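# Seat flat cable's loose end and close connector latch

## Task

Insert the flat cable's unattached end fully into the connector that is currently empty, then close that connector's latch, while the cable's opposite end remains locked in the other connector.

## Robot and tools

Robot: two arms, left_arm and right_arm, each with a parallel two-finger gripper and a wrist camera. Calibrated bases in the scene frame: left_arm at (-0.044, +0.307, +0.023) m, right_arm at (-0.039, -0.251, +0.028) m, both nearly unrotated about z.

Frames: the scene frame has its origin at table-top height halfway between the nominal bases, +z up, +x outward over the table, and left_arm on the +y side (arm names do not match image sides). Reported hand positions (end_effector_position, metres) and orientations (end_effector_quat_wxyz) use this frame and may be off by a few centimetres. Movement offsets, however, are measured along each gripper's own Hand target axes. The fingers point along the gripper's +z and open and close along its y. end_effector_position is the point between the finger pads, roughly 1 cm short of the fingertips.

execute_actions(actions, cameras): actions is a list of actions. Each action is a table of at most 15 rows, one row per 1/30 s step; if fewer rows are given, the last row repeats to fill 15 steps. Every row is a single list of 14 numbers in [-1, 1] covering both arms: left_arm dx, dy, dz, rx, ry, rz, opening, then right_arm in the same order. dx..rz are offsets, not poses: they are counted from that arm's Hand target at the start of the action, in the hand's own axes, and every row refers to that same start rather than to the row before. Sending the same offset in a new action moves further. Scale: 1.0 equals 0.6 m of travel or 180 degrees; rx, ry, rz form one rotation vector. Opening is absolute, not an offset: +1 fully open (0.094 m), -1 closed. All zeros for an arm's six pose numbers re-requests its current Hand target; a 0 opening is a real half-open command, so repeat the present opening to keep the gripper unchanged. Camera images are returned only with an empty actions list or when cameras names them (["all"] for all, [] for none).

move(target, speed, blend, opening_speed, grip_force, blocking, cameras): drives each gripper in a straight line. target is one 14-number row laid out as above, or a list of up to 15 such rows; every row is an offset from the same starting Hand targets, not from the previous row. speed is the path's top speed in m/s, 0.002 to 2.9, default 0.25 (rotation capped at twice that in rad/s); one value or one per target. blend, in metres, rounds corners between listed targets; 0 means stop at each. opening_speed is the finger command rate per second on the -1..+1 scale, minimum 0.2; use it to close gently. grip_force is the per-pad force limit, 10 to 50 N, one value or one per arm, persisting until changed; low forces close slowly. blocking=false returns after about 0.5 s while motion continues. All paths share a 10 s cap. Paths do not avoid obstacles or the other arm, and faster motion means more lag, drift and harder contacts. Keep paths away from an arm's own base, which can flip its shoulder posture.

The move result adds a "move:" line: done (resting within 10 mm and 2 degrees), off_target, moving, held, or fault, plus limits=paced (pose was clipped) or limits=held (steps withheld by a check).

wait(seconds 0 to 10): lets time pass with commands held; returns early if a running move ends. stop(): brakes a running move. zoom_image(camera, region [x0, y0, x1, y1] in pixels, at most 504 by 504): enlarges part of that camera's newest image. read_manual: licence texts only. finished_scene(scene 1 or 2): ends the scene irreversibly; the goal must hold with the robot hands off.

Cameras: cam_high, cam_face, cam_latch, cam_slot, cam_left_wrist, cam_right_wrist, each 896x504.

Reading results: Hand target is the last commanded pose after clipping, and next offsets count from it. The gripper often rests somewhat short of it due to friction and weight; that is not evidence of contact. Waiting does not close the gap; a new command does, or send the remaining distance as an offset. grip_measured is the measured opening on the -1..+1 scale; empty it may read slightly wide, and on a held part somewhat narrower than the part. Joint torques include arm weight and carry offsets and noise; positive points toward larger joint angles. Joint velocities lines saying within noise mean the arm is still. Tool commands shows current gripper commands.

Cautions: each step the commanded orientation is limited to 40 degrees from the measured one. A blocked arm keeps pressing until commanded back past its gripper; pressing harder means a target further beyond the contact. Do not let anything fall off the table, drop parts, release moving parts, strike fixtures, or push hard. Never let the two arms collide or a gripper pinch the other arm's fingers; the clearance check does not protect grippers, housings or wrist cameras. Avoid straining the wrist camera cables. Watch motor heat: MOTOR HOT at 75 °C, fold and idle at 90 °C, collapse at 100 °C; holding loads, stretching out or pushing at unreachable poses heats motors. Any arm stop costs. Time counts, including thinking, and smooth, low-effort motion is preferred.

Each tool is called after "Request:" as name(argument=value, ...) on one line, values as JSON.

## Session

Request:
execute_actions(actions=[])

Scene clock: 0.00 s.
left_arm: end_effector_position=(+0.2255, +0.1910, +0.4409) grip_measured=+1.000 end_effector_quat_wxyz=(+0.727, +0.152, +0.662, -0.097) | right_arm: end_effector_position=(+0.2401, -0.1383, +0.3887) grip_measured=+1.000 end_effector_quat_wxyz=(+0.572, -0.009, +0.764, +0.298)
Joint positions: left_arm=[-0.463 0.695 0.91 -0.139 -0.136 0.104 0.094] | right_arm=[0.201 0.752 0.939 -0.363 -0.264 0.422 0.094]
Joint velocities: within noise
Joint torques (N m): no reading
Heat: left arm: 29 °C; right arm: 30 °C.
Hand target: left_arm +0.2224, +0.1927, +0.4506; +0.736, +0.149, +0.653, -0.100 | right_arm +0.2381, -0.1387, +0.3952; +0.578, -0.012, +0.759, +0.298
Tool commands: left_gripper/opening=+1.0 right_gripper/opening=+1.0
camera_calibration:
cam_slot: T_world_to_cam=[[-0.724613, 0.68855, 0.0288813, 0.119905], [0.417239, 0.471675, -0.776811, -0.0475106], [-0.548496, -0.550837, -0.629072, 0.340394], [0, 0, 0, 1]] pos_world=[0.293413, 0.127351, 0.173763]
cam_left_wrist: T_world_to_cam=[[-0.348559, -0.930689, -0.111015, 0.304817], [-0.280398, 0.21656, -0.935136, 0.47334], [0.894362, -0.294821, -0.336447, 0.0969265], [0, 0, 0, 1]] pos_world=[0.152283, 0.20976, 0.509087]
cam_right_wrist: T_world_to_cam=[[0.365556, -0.839393, -0.40223, -0.0515183], [-0.682631, 0.0520021, -0.728911, 0.490187], [0.632759, 0.541032, -0.553986, 0.22925], [0, 0, 0, 1]] pos_world=[0.20839, -0.192766, 0.463581]

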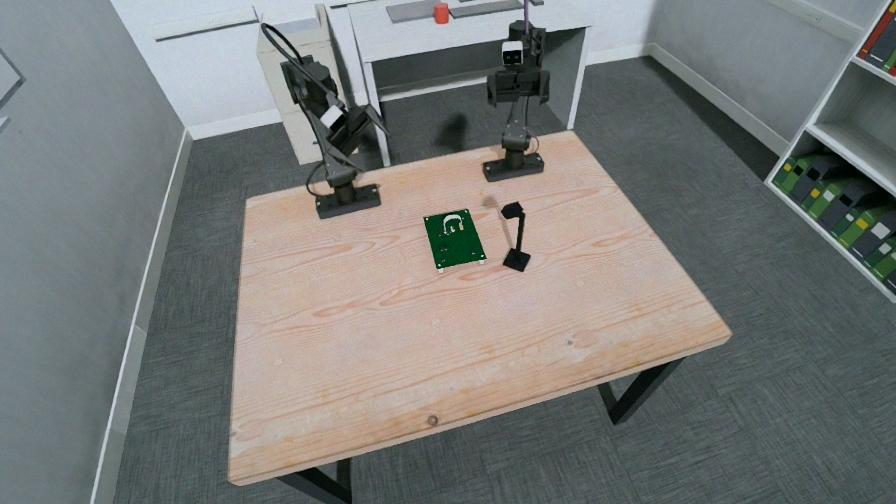

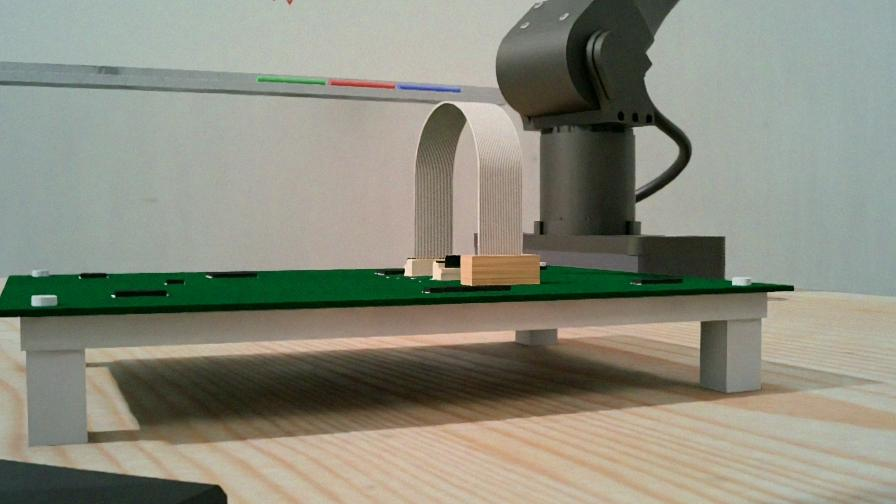

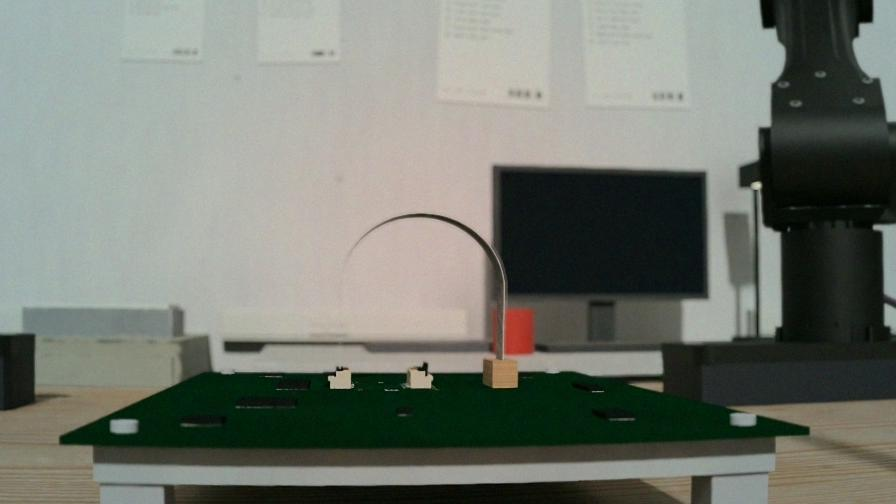

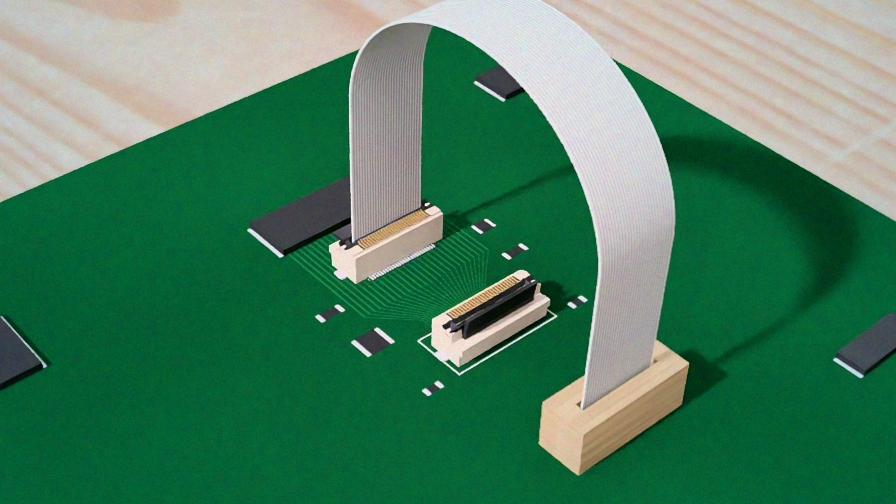

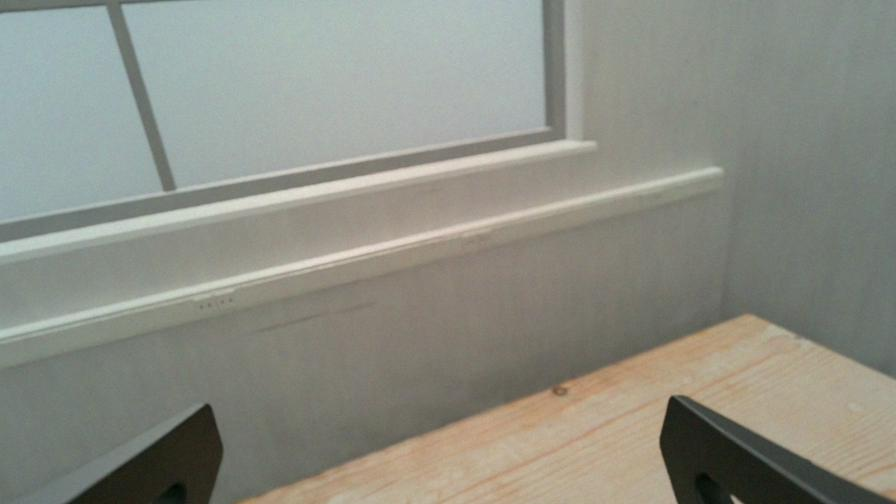

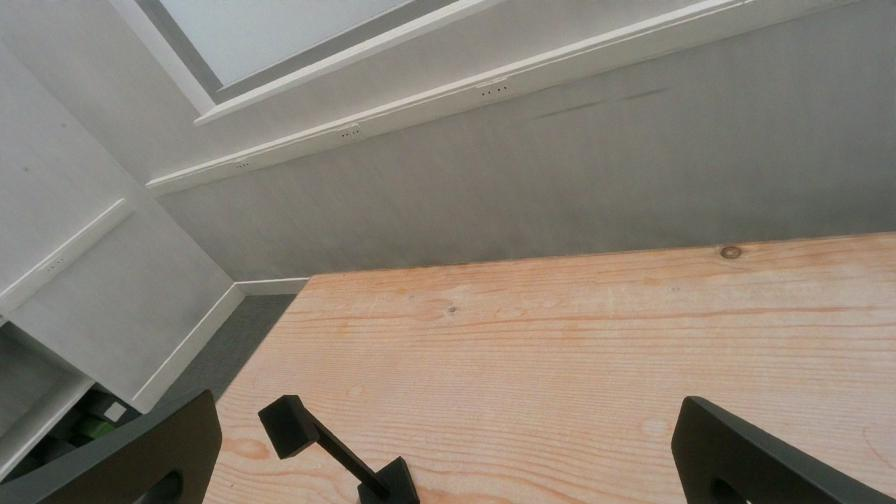

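Request:
move(target=[0.44992, -0.30252, -0.11583, -0.096, 0.21359, -0.05156, -0.55, 0, 0, 0, 0, 0, 0, 1], speed=0.3, cameras=["cam_latch", "cam_slot", "cam_left_wrist"])

Scene clock: 8.70 s.
left_arm: end_effector_position=(+0.1285, +0.0672, +0.1500) grip_measured=-0.547 end_effector_quat_wxyz=(+0.476, +0.020, +0.879, +0.004) | right_arm: end_effector_position=(+0.2401, -0.1383, +0.3887) grip_measured=+1.000 end_effector_quat_wxyz=(+0.572, -0.009, +0.764, +0.298)
Joint positions: left_arm=[-1.455 1.463 0.873 -0.831 -0.985 -1.36 0.021] | right_arm=[0.201 0.752 0.939 -0.363 -0.264 0.422 0.094]
Joint torques (N m): left_arm=[-0.24 -4.04 10.26 0.32 -0.62 -0.14] | right_arm=[-0.18 -0.5 8.8 1.76 -0.05 -0.05]
Heat: left arm: 29 °C; right arm: 31 °C.
Hand target: left_arm +0.1300, +0.0600, +0.1599; +0.484, +0.011, +0.875, -0.006 | right_arm +0.2381, -0.1387, +0.3952; +0.578, -0.012, +0.759, +0.298
Off the commanded pose: left_arm 0.012 m, 2 deg | right_arm 0.007 m, 1 deg.
move: off_target (left_arm)
camera_calibration:
cam_slot: T_world_to_cam=[[-0.724613, 0.68855, 0.0288813, 0.119905], [0.417239, 0.471675, -0.776811, -0.0475106], [-0.548496, -0.550837, -0.629072, 0.340394], [0, 0, 0, 1]] pos_world=[0.293413, 0.127351, 0.173763]
cam_left_wrist: T_world_to_cam=[[-0.0479149, -0.998212, -0.0357405, 0.0780595], [-0.839403, 0.0596346, -0.540229, 0.224161], [0.541394, 0.00411569, -0.840759, 0.150291], [0, 0, 0, 1]] pos_world=[0.110535, 0.0639336, 0.250246]
Images, in order (width x height): cam_latch 896x504, cam_slot 896x504, cam_left_wrist 896x504.

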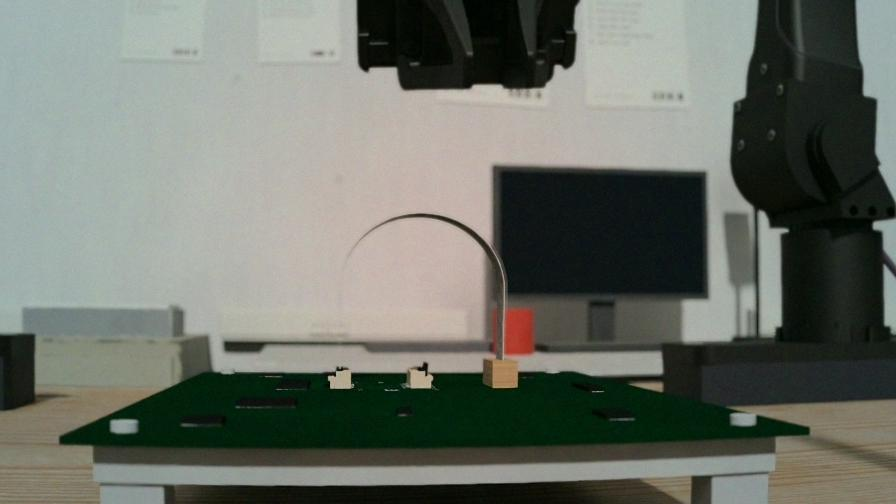

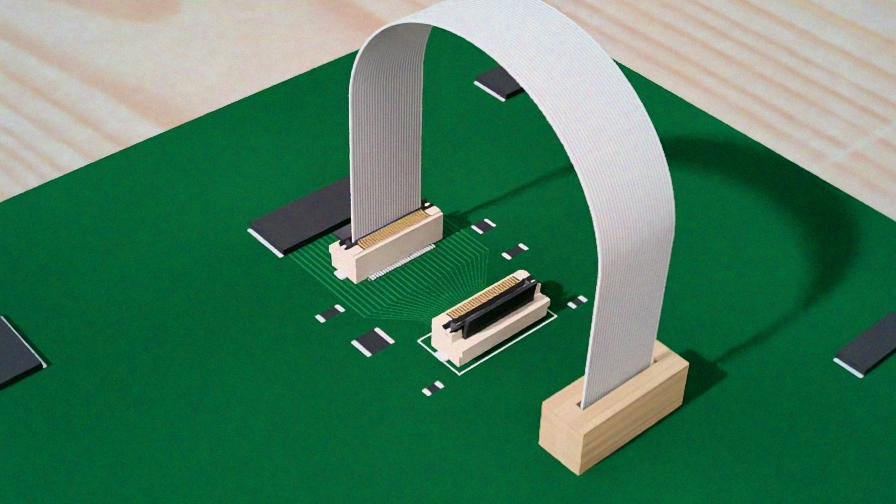

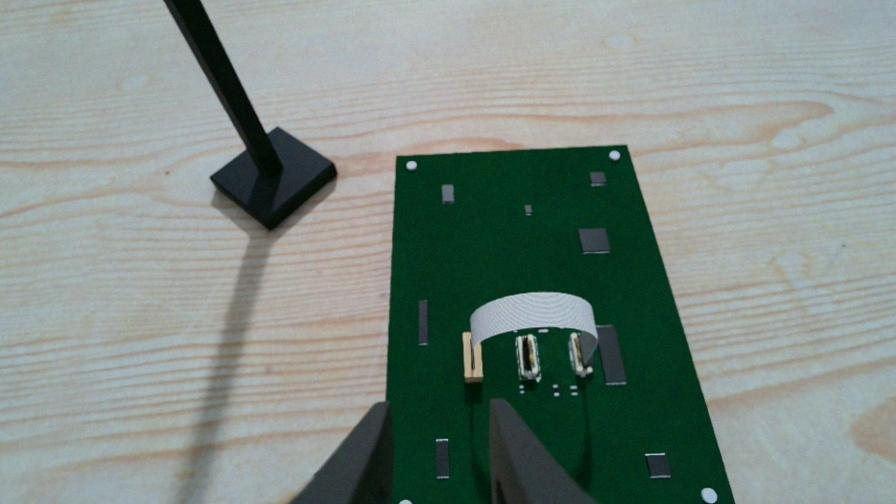

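Request:
move(target=[0.08378, -0.01212, 0.10777, 0, 0, 0, -0.55, 0, 0, 0, 0, 0, 0, 1], speed=0.15, cameras=["cam_latch", "cam_slot", "cam_left_wrist"])

Scene clock: 11.53 s.
left_arm: end_effector_position=(+0.1554, +0.0483, +0.0835) grip_measured=-0.547 end_effector_quat_wxyz=(+0.478, +0.012, +0.878, -0.010) | right_arm: end_effector_position=(+0.2401, -0.1383, +0.3887) grip_measured=+1.000 end_effector_quat_wxyz=(+0.572, -0.009, +0.764, +0.298)
Joint positions: left_arm=[-1.357 1.642 0.73 -0.339 -0.961 -1.194 0.021] | right_arm=[0.201 0.752 0.939 -0.363 -0.264 0.422 0.094]
Joint torques (N m): left_arm=[0.34 -5.44 4.96 0.89 -0.59 0.06] | right_arm=[-0.13 -0.46 8.83 1.76 -0.05 -0.03]
Heat: left arm: 29 °C; right arm: 31 °C.
Hand target: left_arm +0.1579, +0.0519, +0.0831; +0.484, +0.011, +0.875, -0.006 | right_arm +0.2381, -0.1387, +0.3952; +0.578, -0.012, +0.759, +0.298
Off the commanded pose: left_arm 0.004 m, 1 deg | right_arm 0.007 m, 1 deg.
move: done
camera_calibration:
cam_slot: T_world_to_cam=[[-0.724613, 0.68855, 0.0288813, 0.119905], [0.417239, 0.471675, -0.776811, -0.0475106], [-0.548496, -0.550837, -0.629072, 0.340394], [0, 0, 0, 1]] pos_world=[0.293413, 0.127351, 0.173763]
cam_left_wrist: T_world_to_cam=[[-0.0464793, -0.998913, -0.00356075, 0.0552948], [-0.837989, 0.0409312, -0.54415, 0.212913], [0.543704, -0.0223078, -0.83898, 0.0806717], [0, 0, 0, 1]] pos_world=[0.137127, 0.0483196, 0.183735]
Images, in order (width x height): cam_latch 896x504, cam_slot 896x504, cam_left_wrist 896x504.

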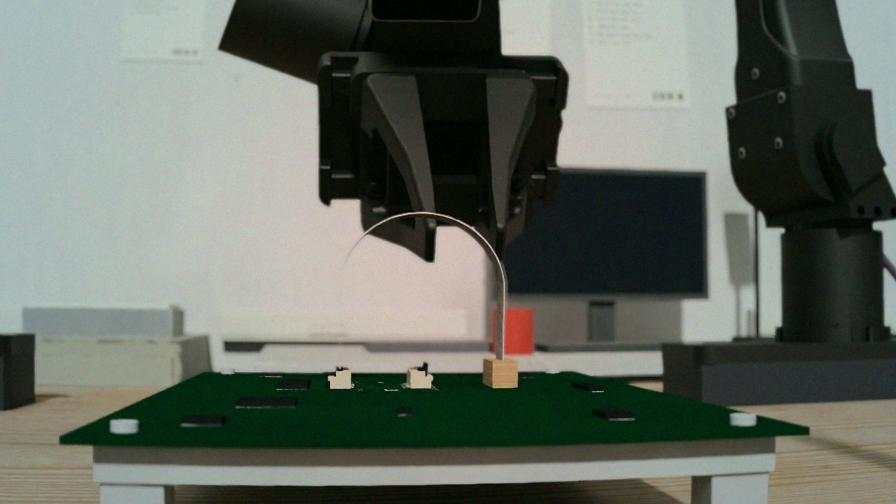

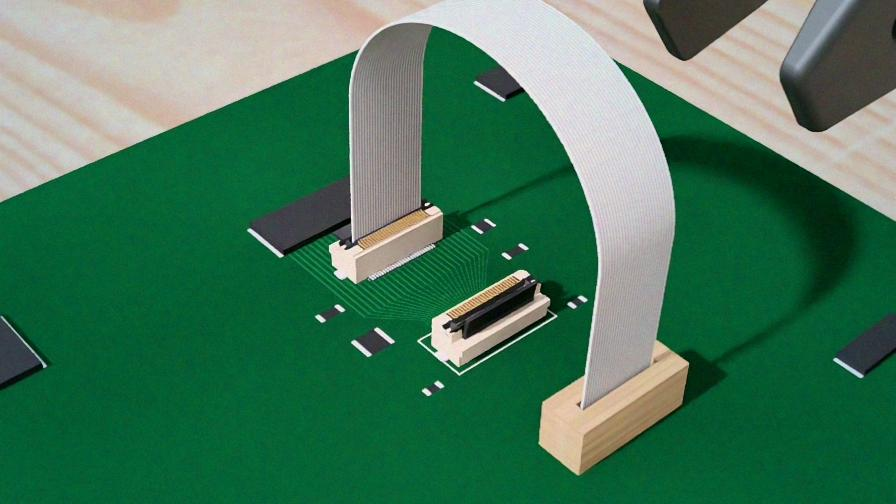

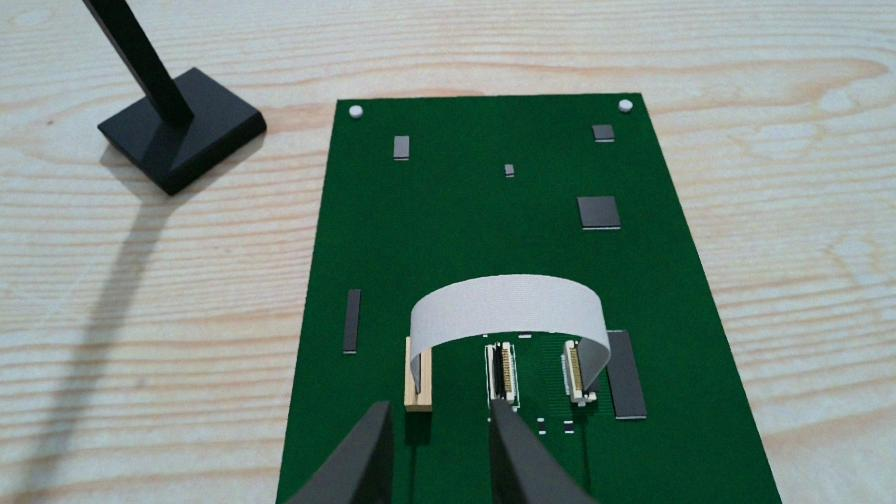

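Request:
move(target=[0.01505, 0.02052, 0.03218, 0, 0, 0, -0.55, 0, 0, 0, 0, 0, 0, 1], speed=0.08, cameras=["cam_latch", "cam_left_wrist"])

Scene clock: 14.10 s.
left_arm: end_effector_position=(+0.1679, +0.0599, +0.0669) grip_measured=-0.547 end_effector_quat_wxyz=(+0.479, +0.011, +0.878, -0.012) | right_arm: end_effector_position=(+0.2401, -0.1383, +0.3887) grip_measured=+1.000 end_effector_quat_wxyz=(+0.572, -0.009, +0.764, +0.298)
Joint positions: left_arm=[-1.3 1.65 0.639 -0.159 -0.942 -1.102 0.021] | right_arm=[0.201 0.752 0.939 -0.363 -0.264 0.422 0.094]
Joint torques (N m): left_arm=[0.34 -4.85 4.71 1.03 -0.56 0.06] | right_arm=[-0.14 -0.5 8.81 1.76 -0.05 -0.04]
Heat: left arm: 29 °C; right arm: 31 °C.
Hand target: left_arm +0.1697, +0.0640, +0.0650; +0.484, +0.011, +0.875, -0.006 | right_arm +0.2381, -0.1387, +0.3952; +0.578, -0.012, +0.759, +0.298
Off the commanded pose: left_arm 0.005 m, 1 deg | right_arm 0.007 m, 1 deg.
move: done
camera_calibration:
cam_left_wrist: T_world_to_cam=[[-0.0463494, -0.998925, 0.000932458, 0.0670367], [-0.836781, 0.0383162, -0.546195, 0.214006], [0.545572, -0.0260961, -0.837658, 0.0600523], [0, 0, 0, 1]] pos_world=[0.149421, 0.0603319, 0.16713]
Images, in order (width x height): cam_latch 896x504, cam_left_wrist 896x504.

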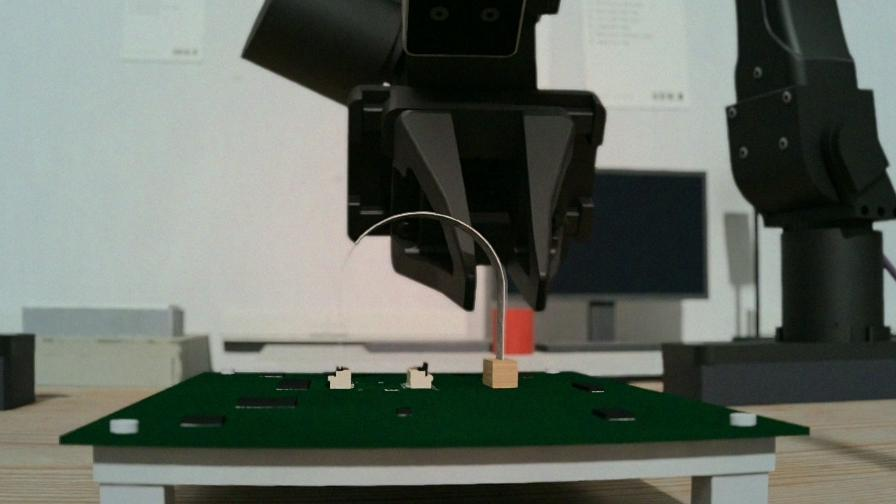

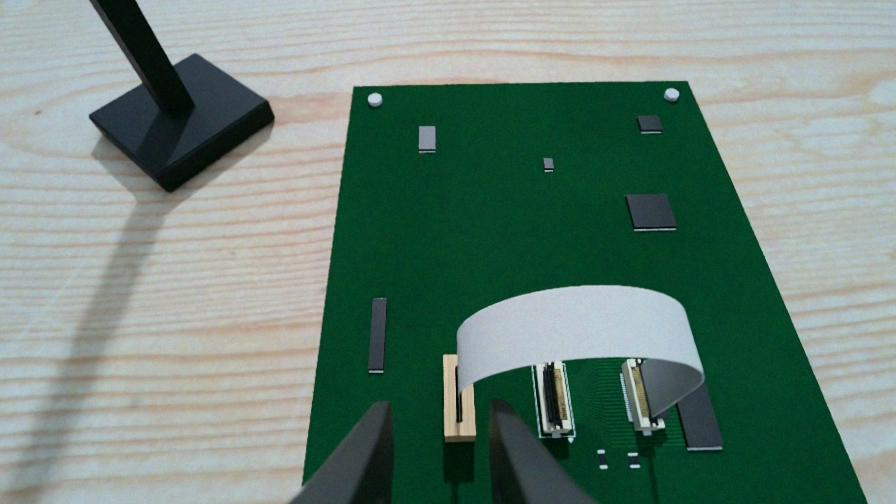

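Request:
move(target=[0.00613, -0.01278, 0.0292, 0, 0, 0, -0.55, 0, 0, 0, 0, 0, 0, 1], speed=0.06, cameras=["cam_latch", "cam_slot", "cam_left_wrist"])

Request:
zoom_image(camera="cam_latch", region=[440, 270, 570, 400])

Scene clock: 16.17 s.
left_arm: end_effector_position=(+0.1796, +0.0547, +0.0525) grip_measured=-0.547 end_effector_quat_wxyz=(+0.478, +0.013, +0.878, -0.009) | right_arm: end_effector_position=(+0.2401, -0.1383, +0.3887) grip_measured=+1.000 end_effector_quat_wxyz=(+0.572, -0.009, +0.764, +0.298)
Joint positions: left_arm=[-1.261 1.725 0.639 -0.042 -0.926 -1.039 0.021] | right_arm=[0.201 0.752 0.939 -0.363 -0.264 0.422 0.094]
Joint velocities: left_arm=[0.022 0.002 0.017 0.007 -0.037 -0.154 0] | right_arm=[within noise]
Joint torques (N m): left_arm=[0.36 -5.2 5.35 1.08 -0.53 0.08] | right_arm=[-0.09 -0.47 8.83 1.76 -0.06 -0.04]
Heat: left arm: 29 °C; right arm: 32 °C.
Hand target: left_arm +0.1823, +0.0559, +0.0526; +0.484, +0.011, +0.875, -0.006 | right_arm +0.2381, -0.1387, +0.3952; +0.578, -0.012, +0.759, +0.298
Off the commanded pose: left_arm 0.003 m, 1 deg | right_arm 0.007 m, 1 deg.
move: done
camera_calibration:
cam_slot: T_world_to_cam=[[-0.724613, 0.68855, 0.0288813, 0.119905], [0.417239, 0.471675, -0.776811, -0.0475106], [-0.548496, -0.550837, -0.629072, 0.340394], [0, 0, 0, 1]] pos_world=[0.293413, 0.127351, 0.173763]
cam_left_wrist: T_world_to_cam=[[-0.0475661, -0.998839, -0.00763526, 0.0630826], [-0.837413, 0.0440432, -0.544794, 0.215828], [0.544498, -0.0195199, -0.838535, 0.0413468], [0, 0, 0, 1]] pos_world=[0.161225, 0.0543107, 0.152734]
Images, in order (width x height): cam_latch 896x504, cam_slot 896x504, cam_left_wrist 896x504.

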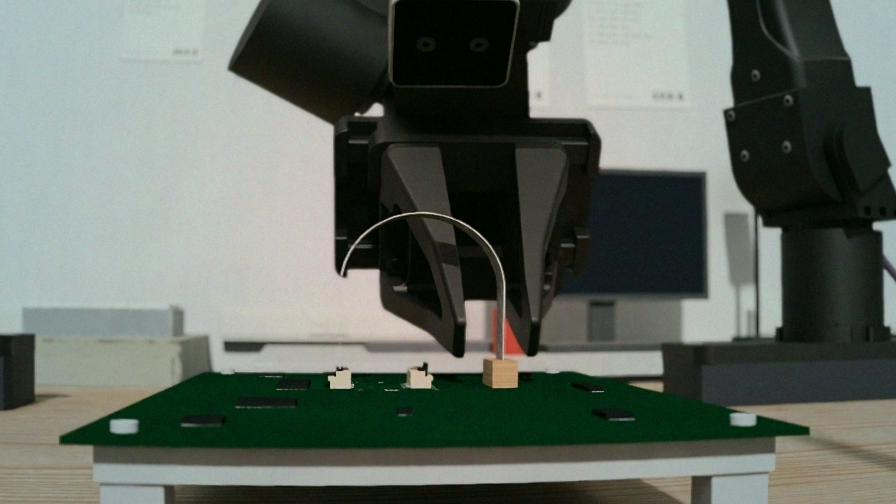

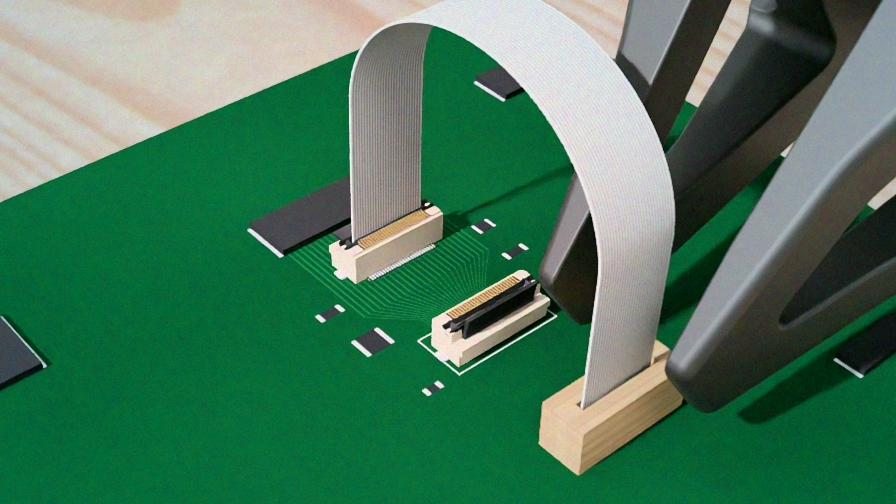

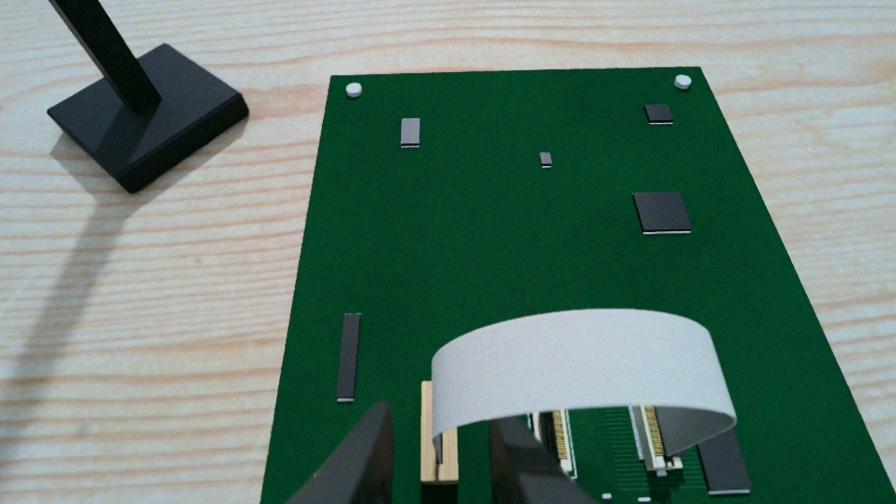

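Scaled by 3.877 from the camera's 896x504 image, which has a finer 1280x720 frame.

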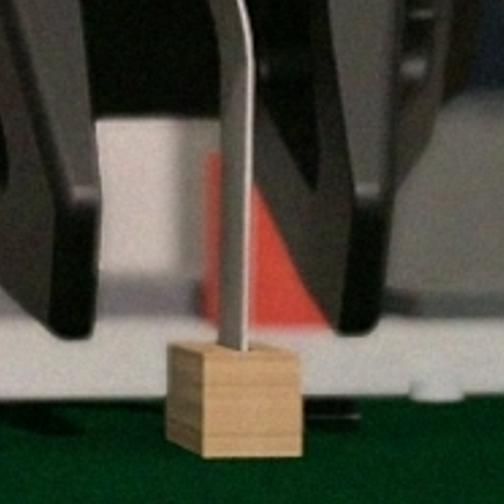

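Request:
move(target=[-0.02898, -0.00889, -0.01481, 0.01031, -0.00609, -0.01649, -0.55, 0, 0, 0, 0, 0, 0, 1], speed=0.05, grip_force=30)

Request:
move(target=[0, 0, 0, 0, 0, 0, -1, 0, 0, 0, 0, 0, 0, 1], speed=0.05, opening_speed=0.3, cameras=["cam_latch", "cam_slot"])

Request:
zoom_image(camera="cam_latch", region=[440, 270, 570, 400])

Scene clock: 20.57 s.
left_arm: end_effector_position=(+0.1803, +0.0522, +0.0608) grip_measured=-0.547 end_effector_quat_wxyz=(+0.482, +0.006, +0.876, -0.022) | right_arm: end_effector_position=(+0.2401, -0.1383, +0.3887) grip_measured=+1.000 end_effector_quat_wxyz=(+0.572, -0.009, +0.764, +0.298)
Joint positions: left_arm=[-1.261 1.696 0.639 -0.041 -0.926 -1.039 0.021] | right_arm=[0.201 0.752 0.939 -0.363 -0.264 0.422 0.094]
Joint torques (N m): left_arm=[0.42 -7.94 5.79 1.05 -0.54 0.06] | right_arm=[-0.1 -0.5 8.8 1.76 -0.05 -0.03]
Heat: left arm: 29 °C; right arm: 32 °C.
Hand target: left_arm +0.1839, +0.0506, +0.0721; +0.492, -0.004, +0.870, -0.033 | right_arm +0.2381, -0.1387, +0.3952; +0.578, -0.012, +0.759, +0.298
Off the commanded pose: left_arm 0.012 m, 2 deg | right_arm 0.007 m, 1 deg.
grip_force (N): 30, 30
move: off_target (left_arm)

Scene clock: 22.27 s.
left_arm: end_effector_position=(+0.1803, +0.0522, +0.0608) grip_measured=-0.982 end_effector_quat_wxyz=(+0.482, +0.007, +0.876, -0.021) | right_arm: end_effector_position=(+0.2401, -0.1383, +0.3887) grip_measured=+1.000 end_effector_quat_wxyz=(+0.572, -0.009, +0.764, +0.298)
Joint positions: left_arm=[-1.261 1.696 0.639 -0.041 -0.926 -1.038 0.001] | right_arm=[0.201 0.752 0.939 -0.363 -0.264 0.422 0.094]
Joint torques (N m): left_arm=[0.36 -7.94 5.81 1.04 -0.54 0.05] | right_arm=[-0.12 -0.47 8.8 1.77 -0.06 -0.05]
Heat: left arm: 29 °C; right arm: 32 °C.
Hand target: left_arm +0.1839, +0.0506, +0.0721; +0.492, -0.004, +0.870, -0.033 | right_arm +0.2381, -0.1387, +0.3952; +0.578, -0.012, +0.759, +0.298
Off the commanded pose: left_arm 0.012 m, 2 deg | right_arm 0.007 m, 1 deg.
grip_force (N): 30, 30
move: off_target (left_arm)
camera_calibration:
cam_slot: T_world_to_cam=[[-0.724613, 0.68855, 0.0288813, 0.119905], [0.417239, 0.471675, -0.776811, -0.0475106], [-0.548496, -0.550837, -0.629072, 0.340394], [0, 0, 0, 1]] pos_world=[0.293413, 0.127351, 0.173763]
Images, in order (width x height): cam_latch 896x504, cam_slot 896x504.

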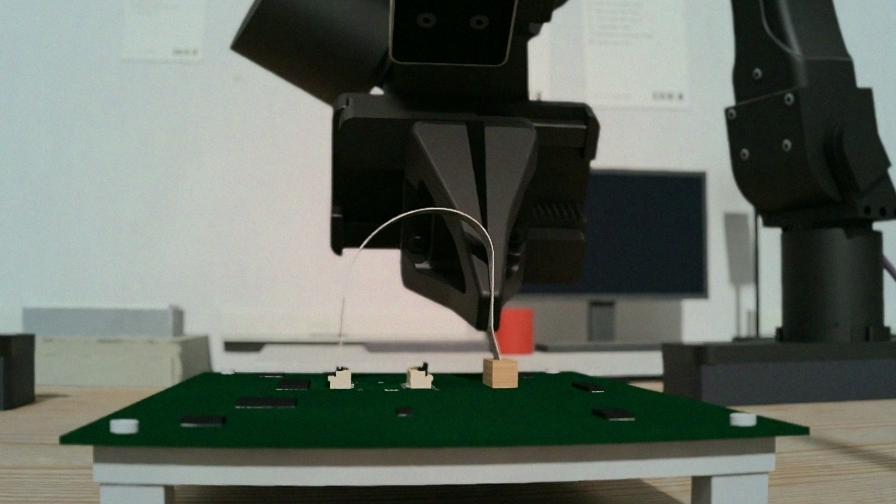

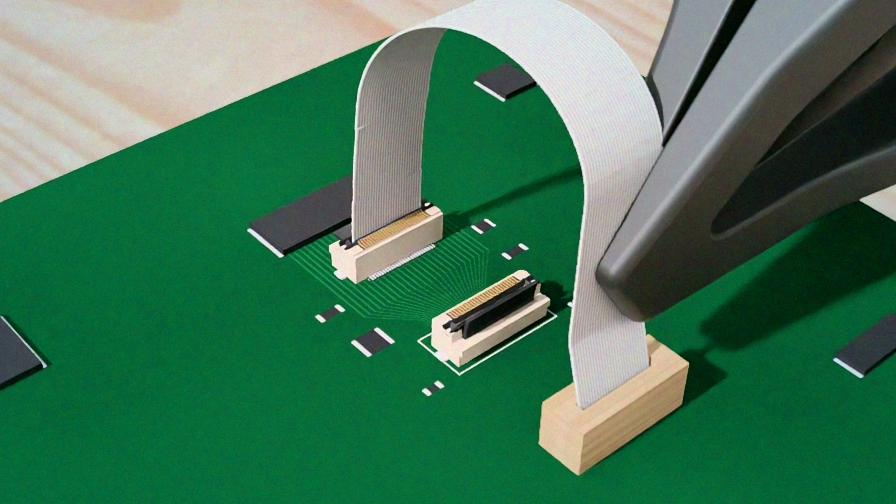

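Scaled by 3.877 from the camera's 896x504 image, which has a finer 1280x720 frame.

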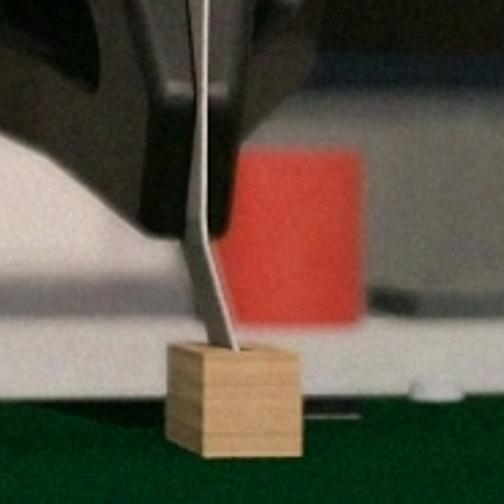

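Request:
move(target=[0, 0, 0, 0, 0, 0, -0.6, 0, 0, 0, 0, 0, 0, 1], speed=0.05, opening_speed=0.5)

Request:
move(target=[0.02313, 0.01191, 0.0143, -0.01071, 0.00509, 0.01307, -0.6, 0, 0, 0, 0, 0, 0, 1], speed=0.04, cameras=["cam_latch"])

Request:
zoom_image(camera="cam_latch", region=[440, 270, 570, 400])

Scene clock: 25.53 s.
left_arm: end_effector_position=(+0.1803, +0.0522, +0.0608) grip_measured=-0.603 end_effector_quat_wxyz=(+0.482, +0.007, +0.876, -0.021) | right_arm: end_effector_position=(+0.2401, -0.1383, +0.3887) grip_measured=+1.000 end_effector_quat_wxyz=(+0.572, -0.009, +0.764, +0.298)
Joint positions: left_arm=[-1.261 1.696 0.639 -0.041 -0.926 -1.038 0.019] | right_arm=[0.201 0.752 0.939 -0.363 -0.264 0.422 0.094]
Joint torques (N m): left_arm=[0.36 -7.94 5.81 1.05 -0.53 0.05] | right_arm=[-0.1 -0.5 8.79 1.76 -0.03 -0.03]
Heat: left arm: 29 °C; right arm: 32 °C.
Hand target: left_arm +0.1839, +0.0506, +0.0721; +0.492, -0.004, +0.870, -0.033 | right_arm +0.2381, -0.1387, +0.3952; +0.578, -0.012, +0.759, +0.298
Off the commanded pose: left_arm 0.012 m, 2 deg | right_arm 0.007 m, 1 deg.
grip_force (N): 30, 30
move: off_target (left_arm)

Scene clock: 26.53 s.
left_arm: end_effector_position=(+0.1815, +0.0551, +0.0553) grip_measured=-0.603 end_effector_quat_wxyz=(+0.479, +0.008, +0.878, -0.012) | right_arm: end_effector_position=(+0.2401, -0.1383, +0.3887) grip_measured=+1.000 end_effector_quat_wxyz=(+0.572, -0.009, +0.764, +0.298)
Joint positions: left_arm=[-1.254 1.715 0.639 -0.041 -0.926 -1.038 0.019] | right_arm=[0.201 0.752 0.939 -0.363 -0.264 0.422 0.094]
Joint torques (N m): left_arm=[0.36 -5.15 5.39 1.07 -0.54 0.05] | right_arm=[-0.1 -0.47 8.83 1.77 -0.07 -0.04]
Heat: left arm: 29 °C; right arm: 32 °C.
Hand target: left_arm +0.1843, +0.0567, +0.0554; +0.485, +0.006, +0.874, -0.008 | right_arm +0.2381, -0.1387, +0.3952; +0.578, -0.012, +0.759, +0.298
Off the commanded pose: left_arm 0.003 m, 1 deg | right_arm 0.007 m, 1 deg.
grip_force (N): 30, 30
move: done
Images, in order (width x height): cam_latch 896x504.

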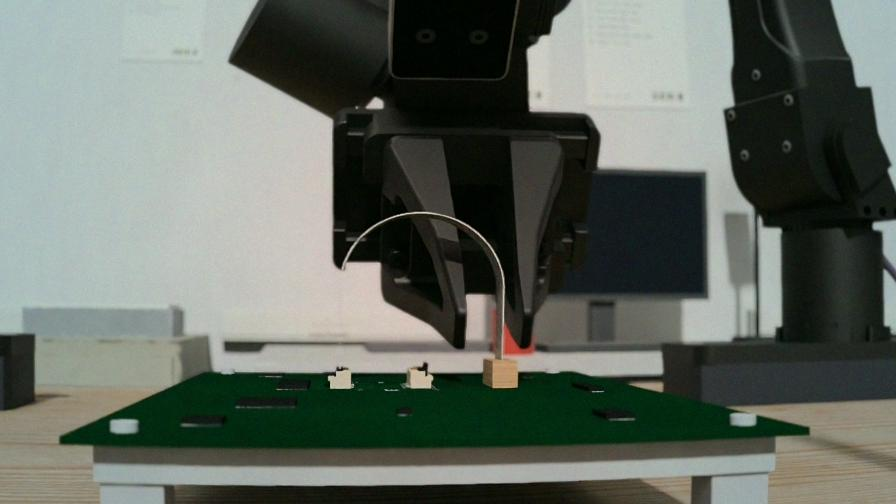

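Scaled by 3.877 from the camera's 896x504 image, which has a finer 1280x720 frame.

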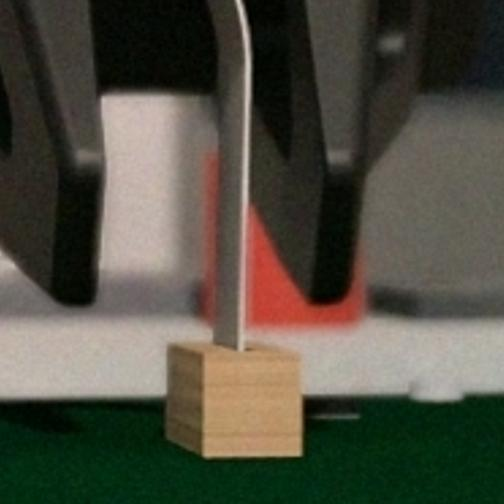

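Request:
move(target=[-0.00208, 0.00345, 0.00306, -0.00246, -0.00017, -0.00148, -0.6, 0, 0, 0, 0, 0, 0, 1], speed=0.04)

Request:
move(target=[0, 0, 0, 0, 0, 0, -1, 0, 0, 0, 0, 0, 0, 1], speed=0.05, opening_speed=0.4, cameras=["cam_latch", "cam_slot"])

Request:
zoom_image(camera="cam_latch", region=[440, 270, 570, 400])

Scene clock: 28.53 s.
left_arm: end_effector_position=(+0.1837, +0.0571, +0.0553) grip_measured=-0.603 end_effector_quat_wxyz=(+0.479, +0.004, +0.878, -0.010) | right_arm: end_effector_position=(+0.2401, -0.1383, +0.3887) grip_measured=+1.000 end_effector_quat_wxyz=(+0.572, -0.009, +0.764, +0.298)
Joint positions: left_arm=[-1.245 1.715 0.639 -0.041 -0.926 -1.038 0.019] | right_arm=[0.201 0.752 0.939 -0.363 -0.264 0.422 0.094]
Joint torques (N m): left_arm=[0.42 -5.15 5.39 1.06 -0.55 0.06] | right_arm=[-0.13 -0.47 8.8 1.75 -0.05 -0.04]
Heat: left arm: 29 °C; right arm: 32 °C.
Hand target: left_arm +0.1865, +0.0587, +0.0555; +0.485, +0.002, +0.874, -0.006 | right_arm +0.2381, -0.1387, +0.3952; +0.578, -0.012, +0.759, +0.298
Off the commanded pose: left_arm 0.003 m, 1 deg | right_arm 0.007 m, 1 deg.
grip_force (N): 30, 30
move: done

Scene clock: 29.80 s.
left_arm: end_effector_position=(+0.1837, +0.0570, +0.0553) grip_measured=-0.981 end_effector_quat_wxyz=(+0.479, +0.004, +0.878, -0.010) | right_arm: end_effector_position=(+0.2401, -0.1383, +0.3887) grip_measured=+1.000 end_effector_quat_wxyz=(+0.572, -0.009, +0.764, +0.298)
Joint positions: left_arm=[-1.245 1.715 0.639 -0.04 -0.926 -1.038 0.001] | right_arm=[0.201 0.752 0.939 -0.363 -0.264 0.422 0.094]
Joint torques (N m): left_arm=[0.44 -5.16 5.42 1.07 -0.56 0.06] | right_arm=[-0.12 -0.46 8.83 1.77 -0.05 -0.03]
Heat: left arm: 29 °C; right arm: 32 °C.
Hand target: left_arm +0.1865, +0.0587, +0.0555; +0.485, +0.002, +0.874, -0.006 | right_arm +0.2381, -0.1387, +0.3952; +0.578, -0.012, +0.759, +0.298
Off the commanded pose: left_arm 0.003 m, 1 deg | right_arm 0.007 m, 1 deg.
grip_force (N): 30, 30
move: done
camera_calibration:
cam_slot: T_world_to_cam=[[-0.724613, 0.68855, 0.0288813, 0.119905], [0.417239, 0.471675, -0.776811, -0.0475106], [-0.548496, -0.550837, -0.629072, 0.340394], [0, 0, 0, 1]] pos_world=[0.293413, 0.127351, 0.173763]
Images, in order (width x height): cam_latch 896x504, cam_slot 896x504.

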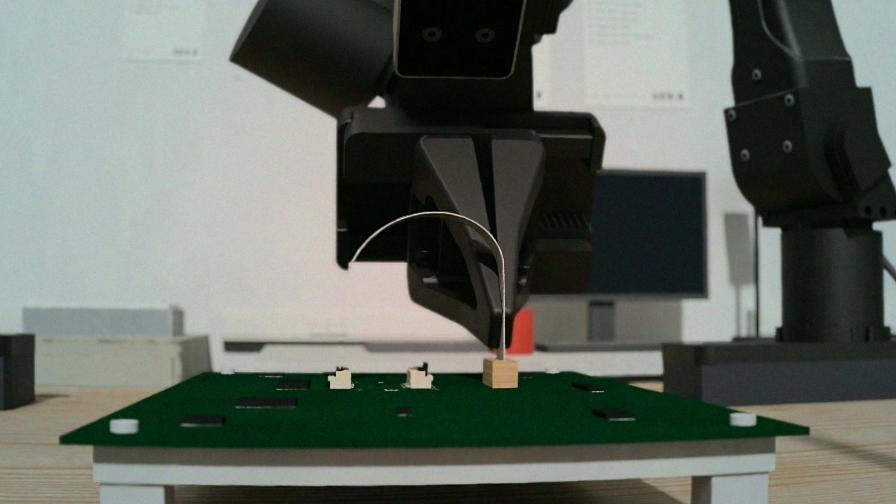

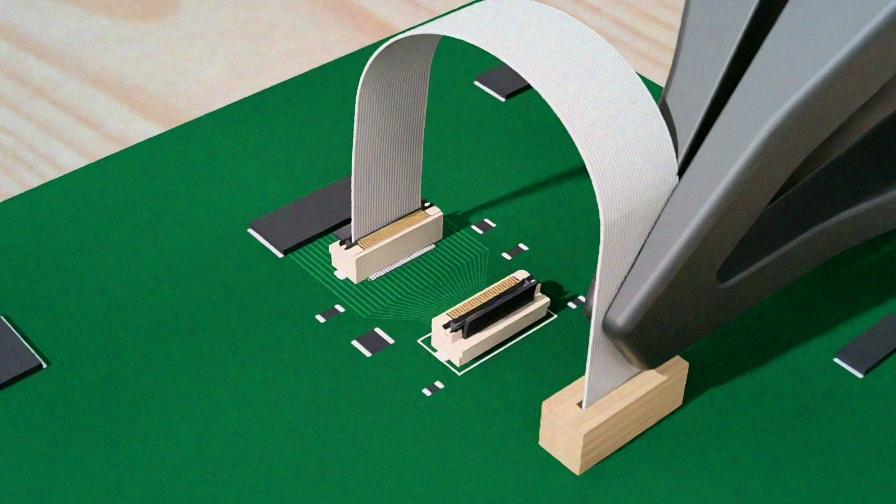

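Scaled by 3.877 from the camera's 896x504 image, which has a finer 1280x720 frame.

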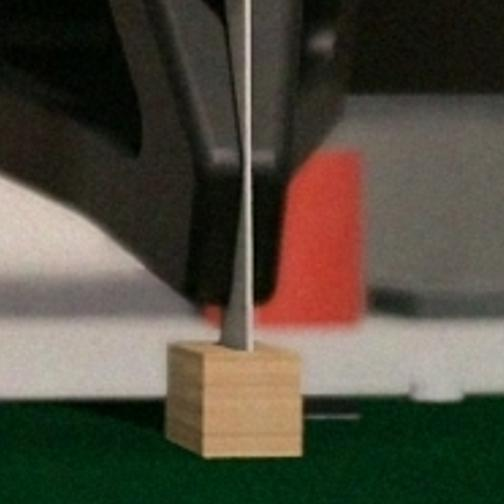

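Request:
move(target=[-0.04239, -0.00043, -0.02639, 0, 0, 0, -1, 0, 0, 0, 0, 0, 0, 1], speed=0.08, cameras=["cam_latch", "cam_slot"])

Scene clock: 32.23 s.
left_arm: end_effector_position=(+0.1802, +0.0654, +0.0673) grip_measured=-0.981 end_effector_quat_wxyz=(+0.470, +0.017, +0.883, +0.007) | right_arm: end_effector_position=(+0.2401, -0.1383, +0.3887) grip_measured=+1.000 end_effector_quat_wxyz=(+0.572, -0.009, +0.764, +0.298)
Joint positions: left_arm=[-1.245 1.648 0.654 -0.164 -0.915 -1.033 0.001] | right_arm=[0.201 0.752 0.939 -0.363 -0.264 0.422 0.094]
Joint torques (N m): left_arm=[0.34 -7.49 8.92 0.73 -0.68 -0.01] | right_arm=[-0.09 -0.5 8.83 1.75 -0.07 -0.04]
Heat: left arm: 29 °C; right arm: 33 °C.
Hand target: left_arm +0.1866, +0.0587, +0.0854; +0.485, +0.002, +0.874, -0.006 | right_arm +0.2381, -0.1387, +0.3952; +0.578, -0.012, +0.759, +0.298
Off the commanded pose: left_arm 0.020 m, 3 deg | right_arm 0.007 m, 1 deg.
grip_force (N): 30, 30
move: off_target (left_arm)
camera_calibration:
cam_slot: T_world_to_cam=[[-0.724613, 0.68855, 0.0288813, 0.119905], [0.417239, 0.471675, -0.776811, -0.0475106], [-0.548496, -0.550837, -0.629072, 0.340394], [0, 0, 0, 1]] pos_world=[0.293413, 0.127351, 0.173763]
Images, in order (width x height): cam_latch 896x504, cam_slot 896x504.

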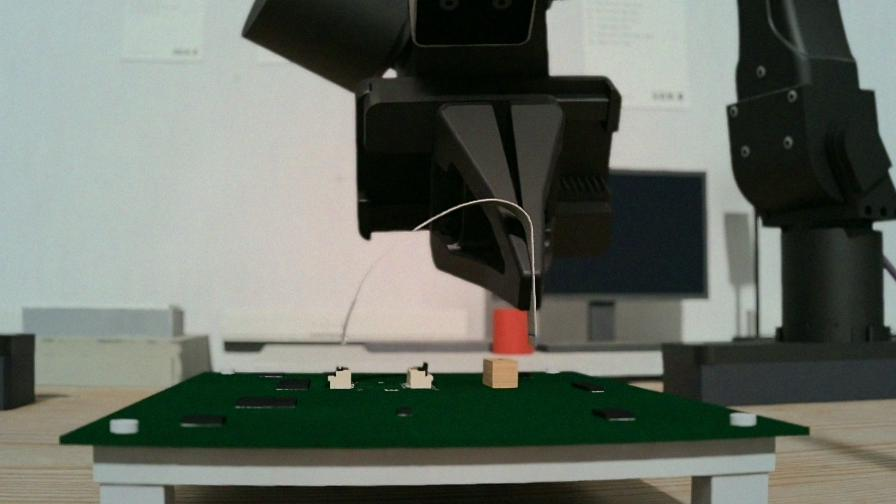

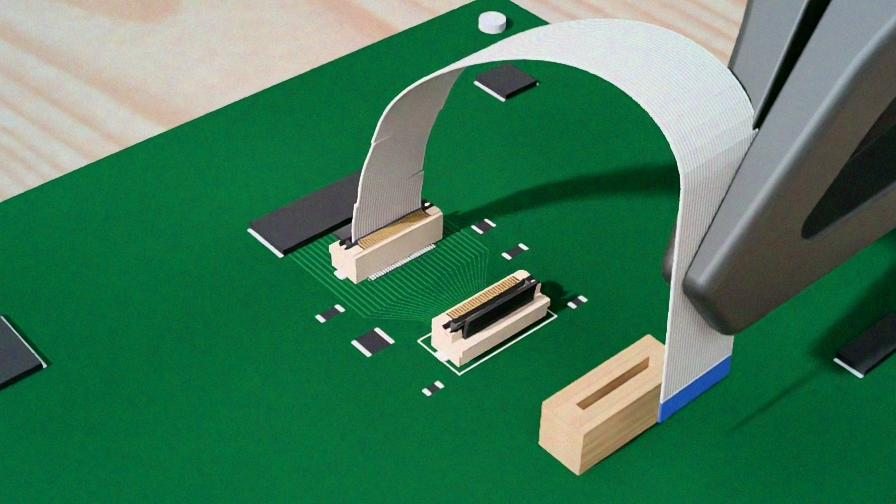

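Request:
move(target=[-0.00553, -0.05172, -0.00287, 0, 0, 0, -1, 0, 0, 0, 0, 0, 0, 1], speed=0.1, cameras=["cam_latch", "cam_slot"])

Scene clock: 34.50 s.
left_arm: end_effector_position=(+0.1827, +0.0345, +0.0804) grip_measured=-0.981 end_effector_quat_wxyz=(+0.473, +0.012, +0.881, -0.002) | right_arm: end_effector_position=(+0.2401, -0.1383, +0.3887) grip_measured=+1.000 end_effector_quat_wxyz=(+0.572, -0.009, +0.764, +0.298)
Joint positions: left_arm=[-1.268 1.711 0.791 -0.245 -0.925 -1.068 0.001] | right_arm=[0.201 0.752 0.939 -0.363 -0.264 0.422 0.094]
Joint torques (N m): left_arm=[-0.29 -5.52 9.42 0.76 -0.7 -0.13] | right_arm=[-0.13 -0.46 8.8 1.75 -0.05 -0.05]
Heat: left arm: 29 °C; right arm: 33 °C.
Hand target: left_arm +0.1865, +0.0277, +0.0894; +0.485, +0.002, +0.874, -0.006 | right_arm +0.2381, -0.1387, +0.3952; +0.578, -0.012, +0.759, +0.298
Off the commanded pose: left_arm 0.012 m, 2 deg | right_arm 0.007 m, 1 deg.
grip_force (N): 30, 30
move: off_target (left_arm)
camera_calibration:
cam_slot: T_world_to_cam=[[-0.724613, 0.68855, 0.0288813, 0.119905], [0.417239, 0.471675, -0.776811, -0.0475106], [-0.548496, -0.550837, -0.629072, 0.340394], [0, 0, 0, 1]] pos_world=[0.293413, 0.127351, 0.173763]
Images, in order (width x height): cam_latch 896x504, cam_slot 896x504.

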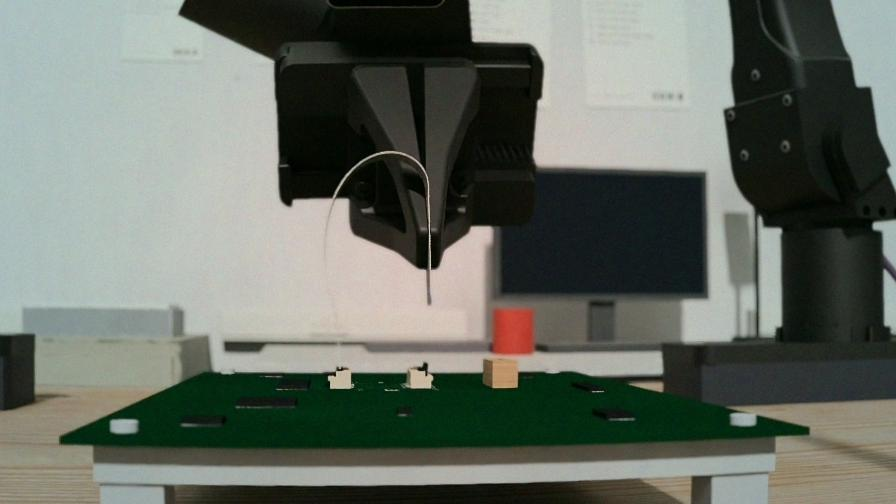

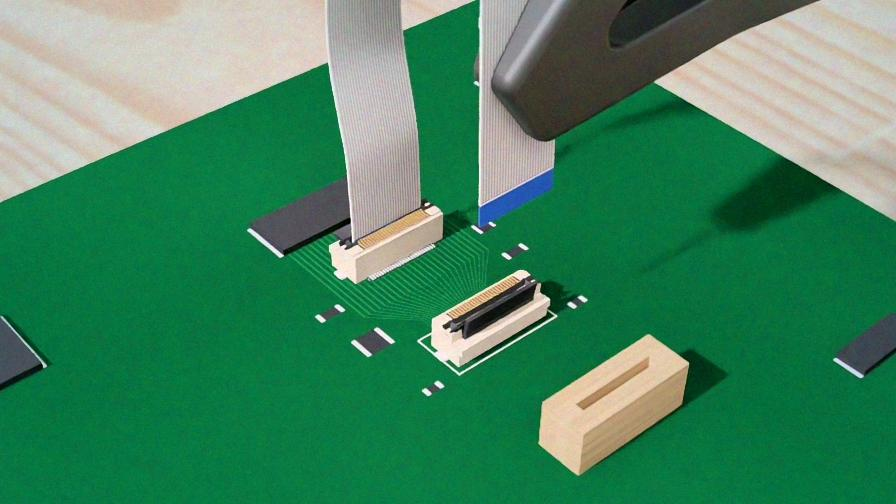

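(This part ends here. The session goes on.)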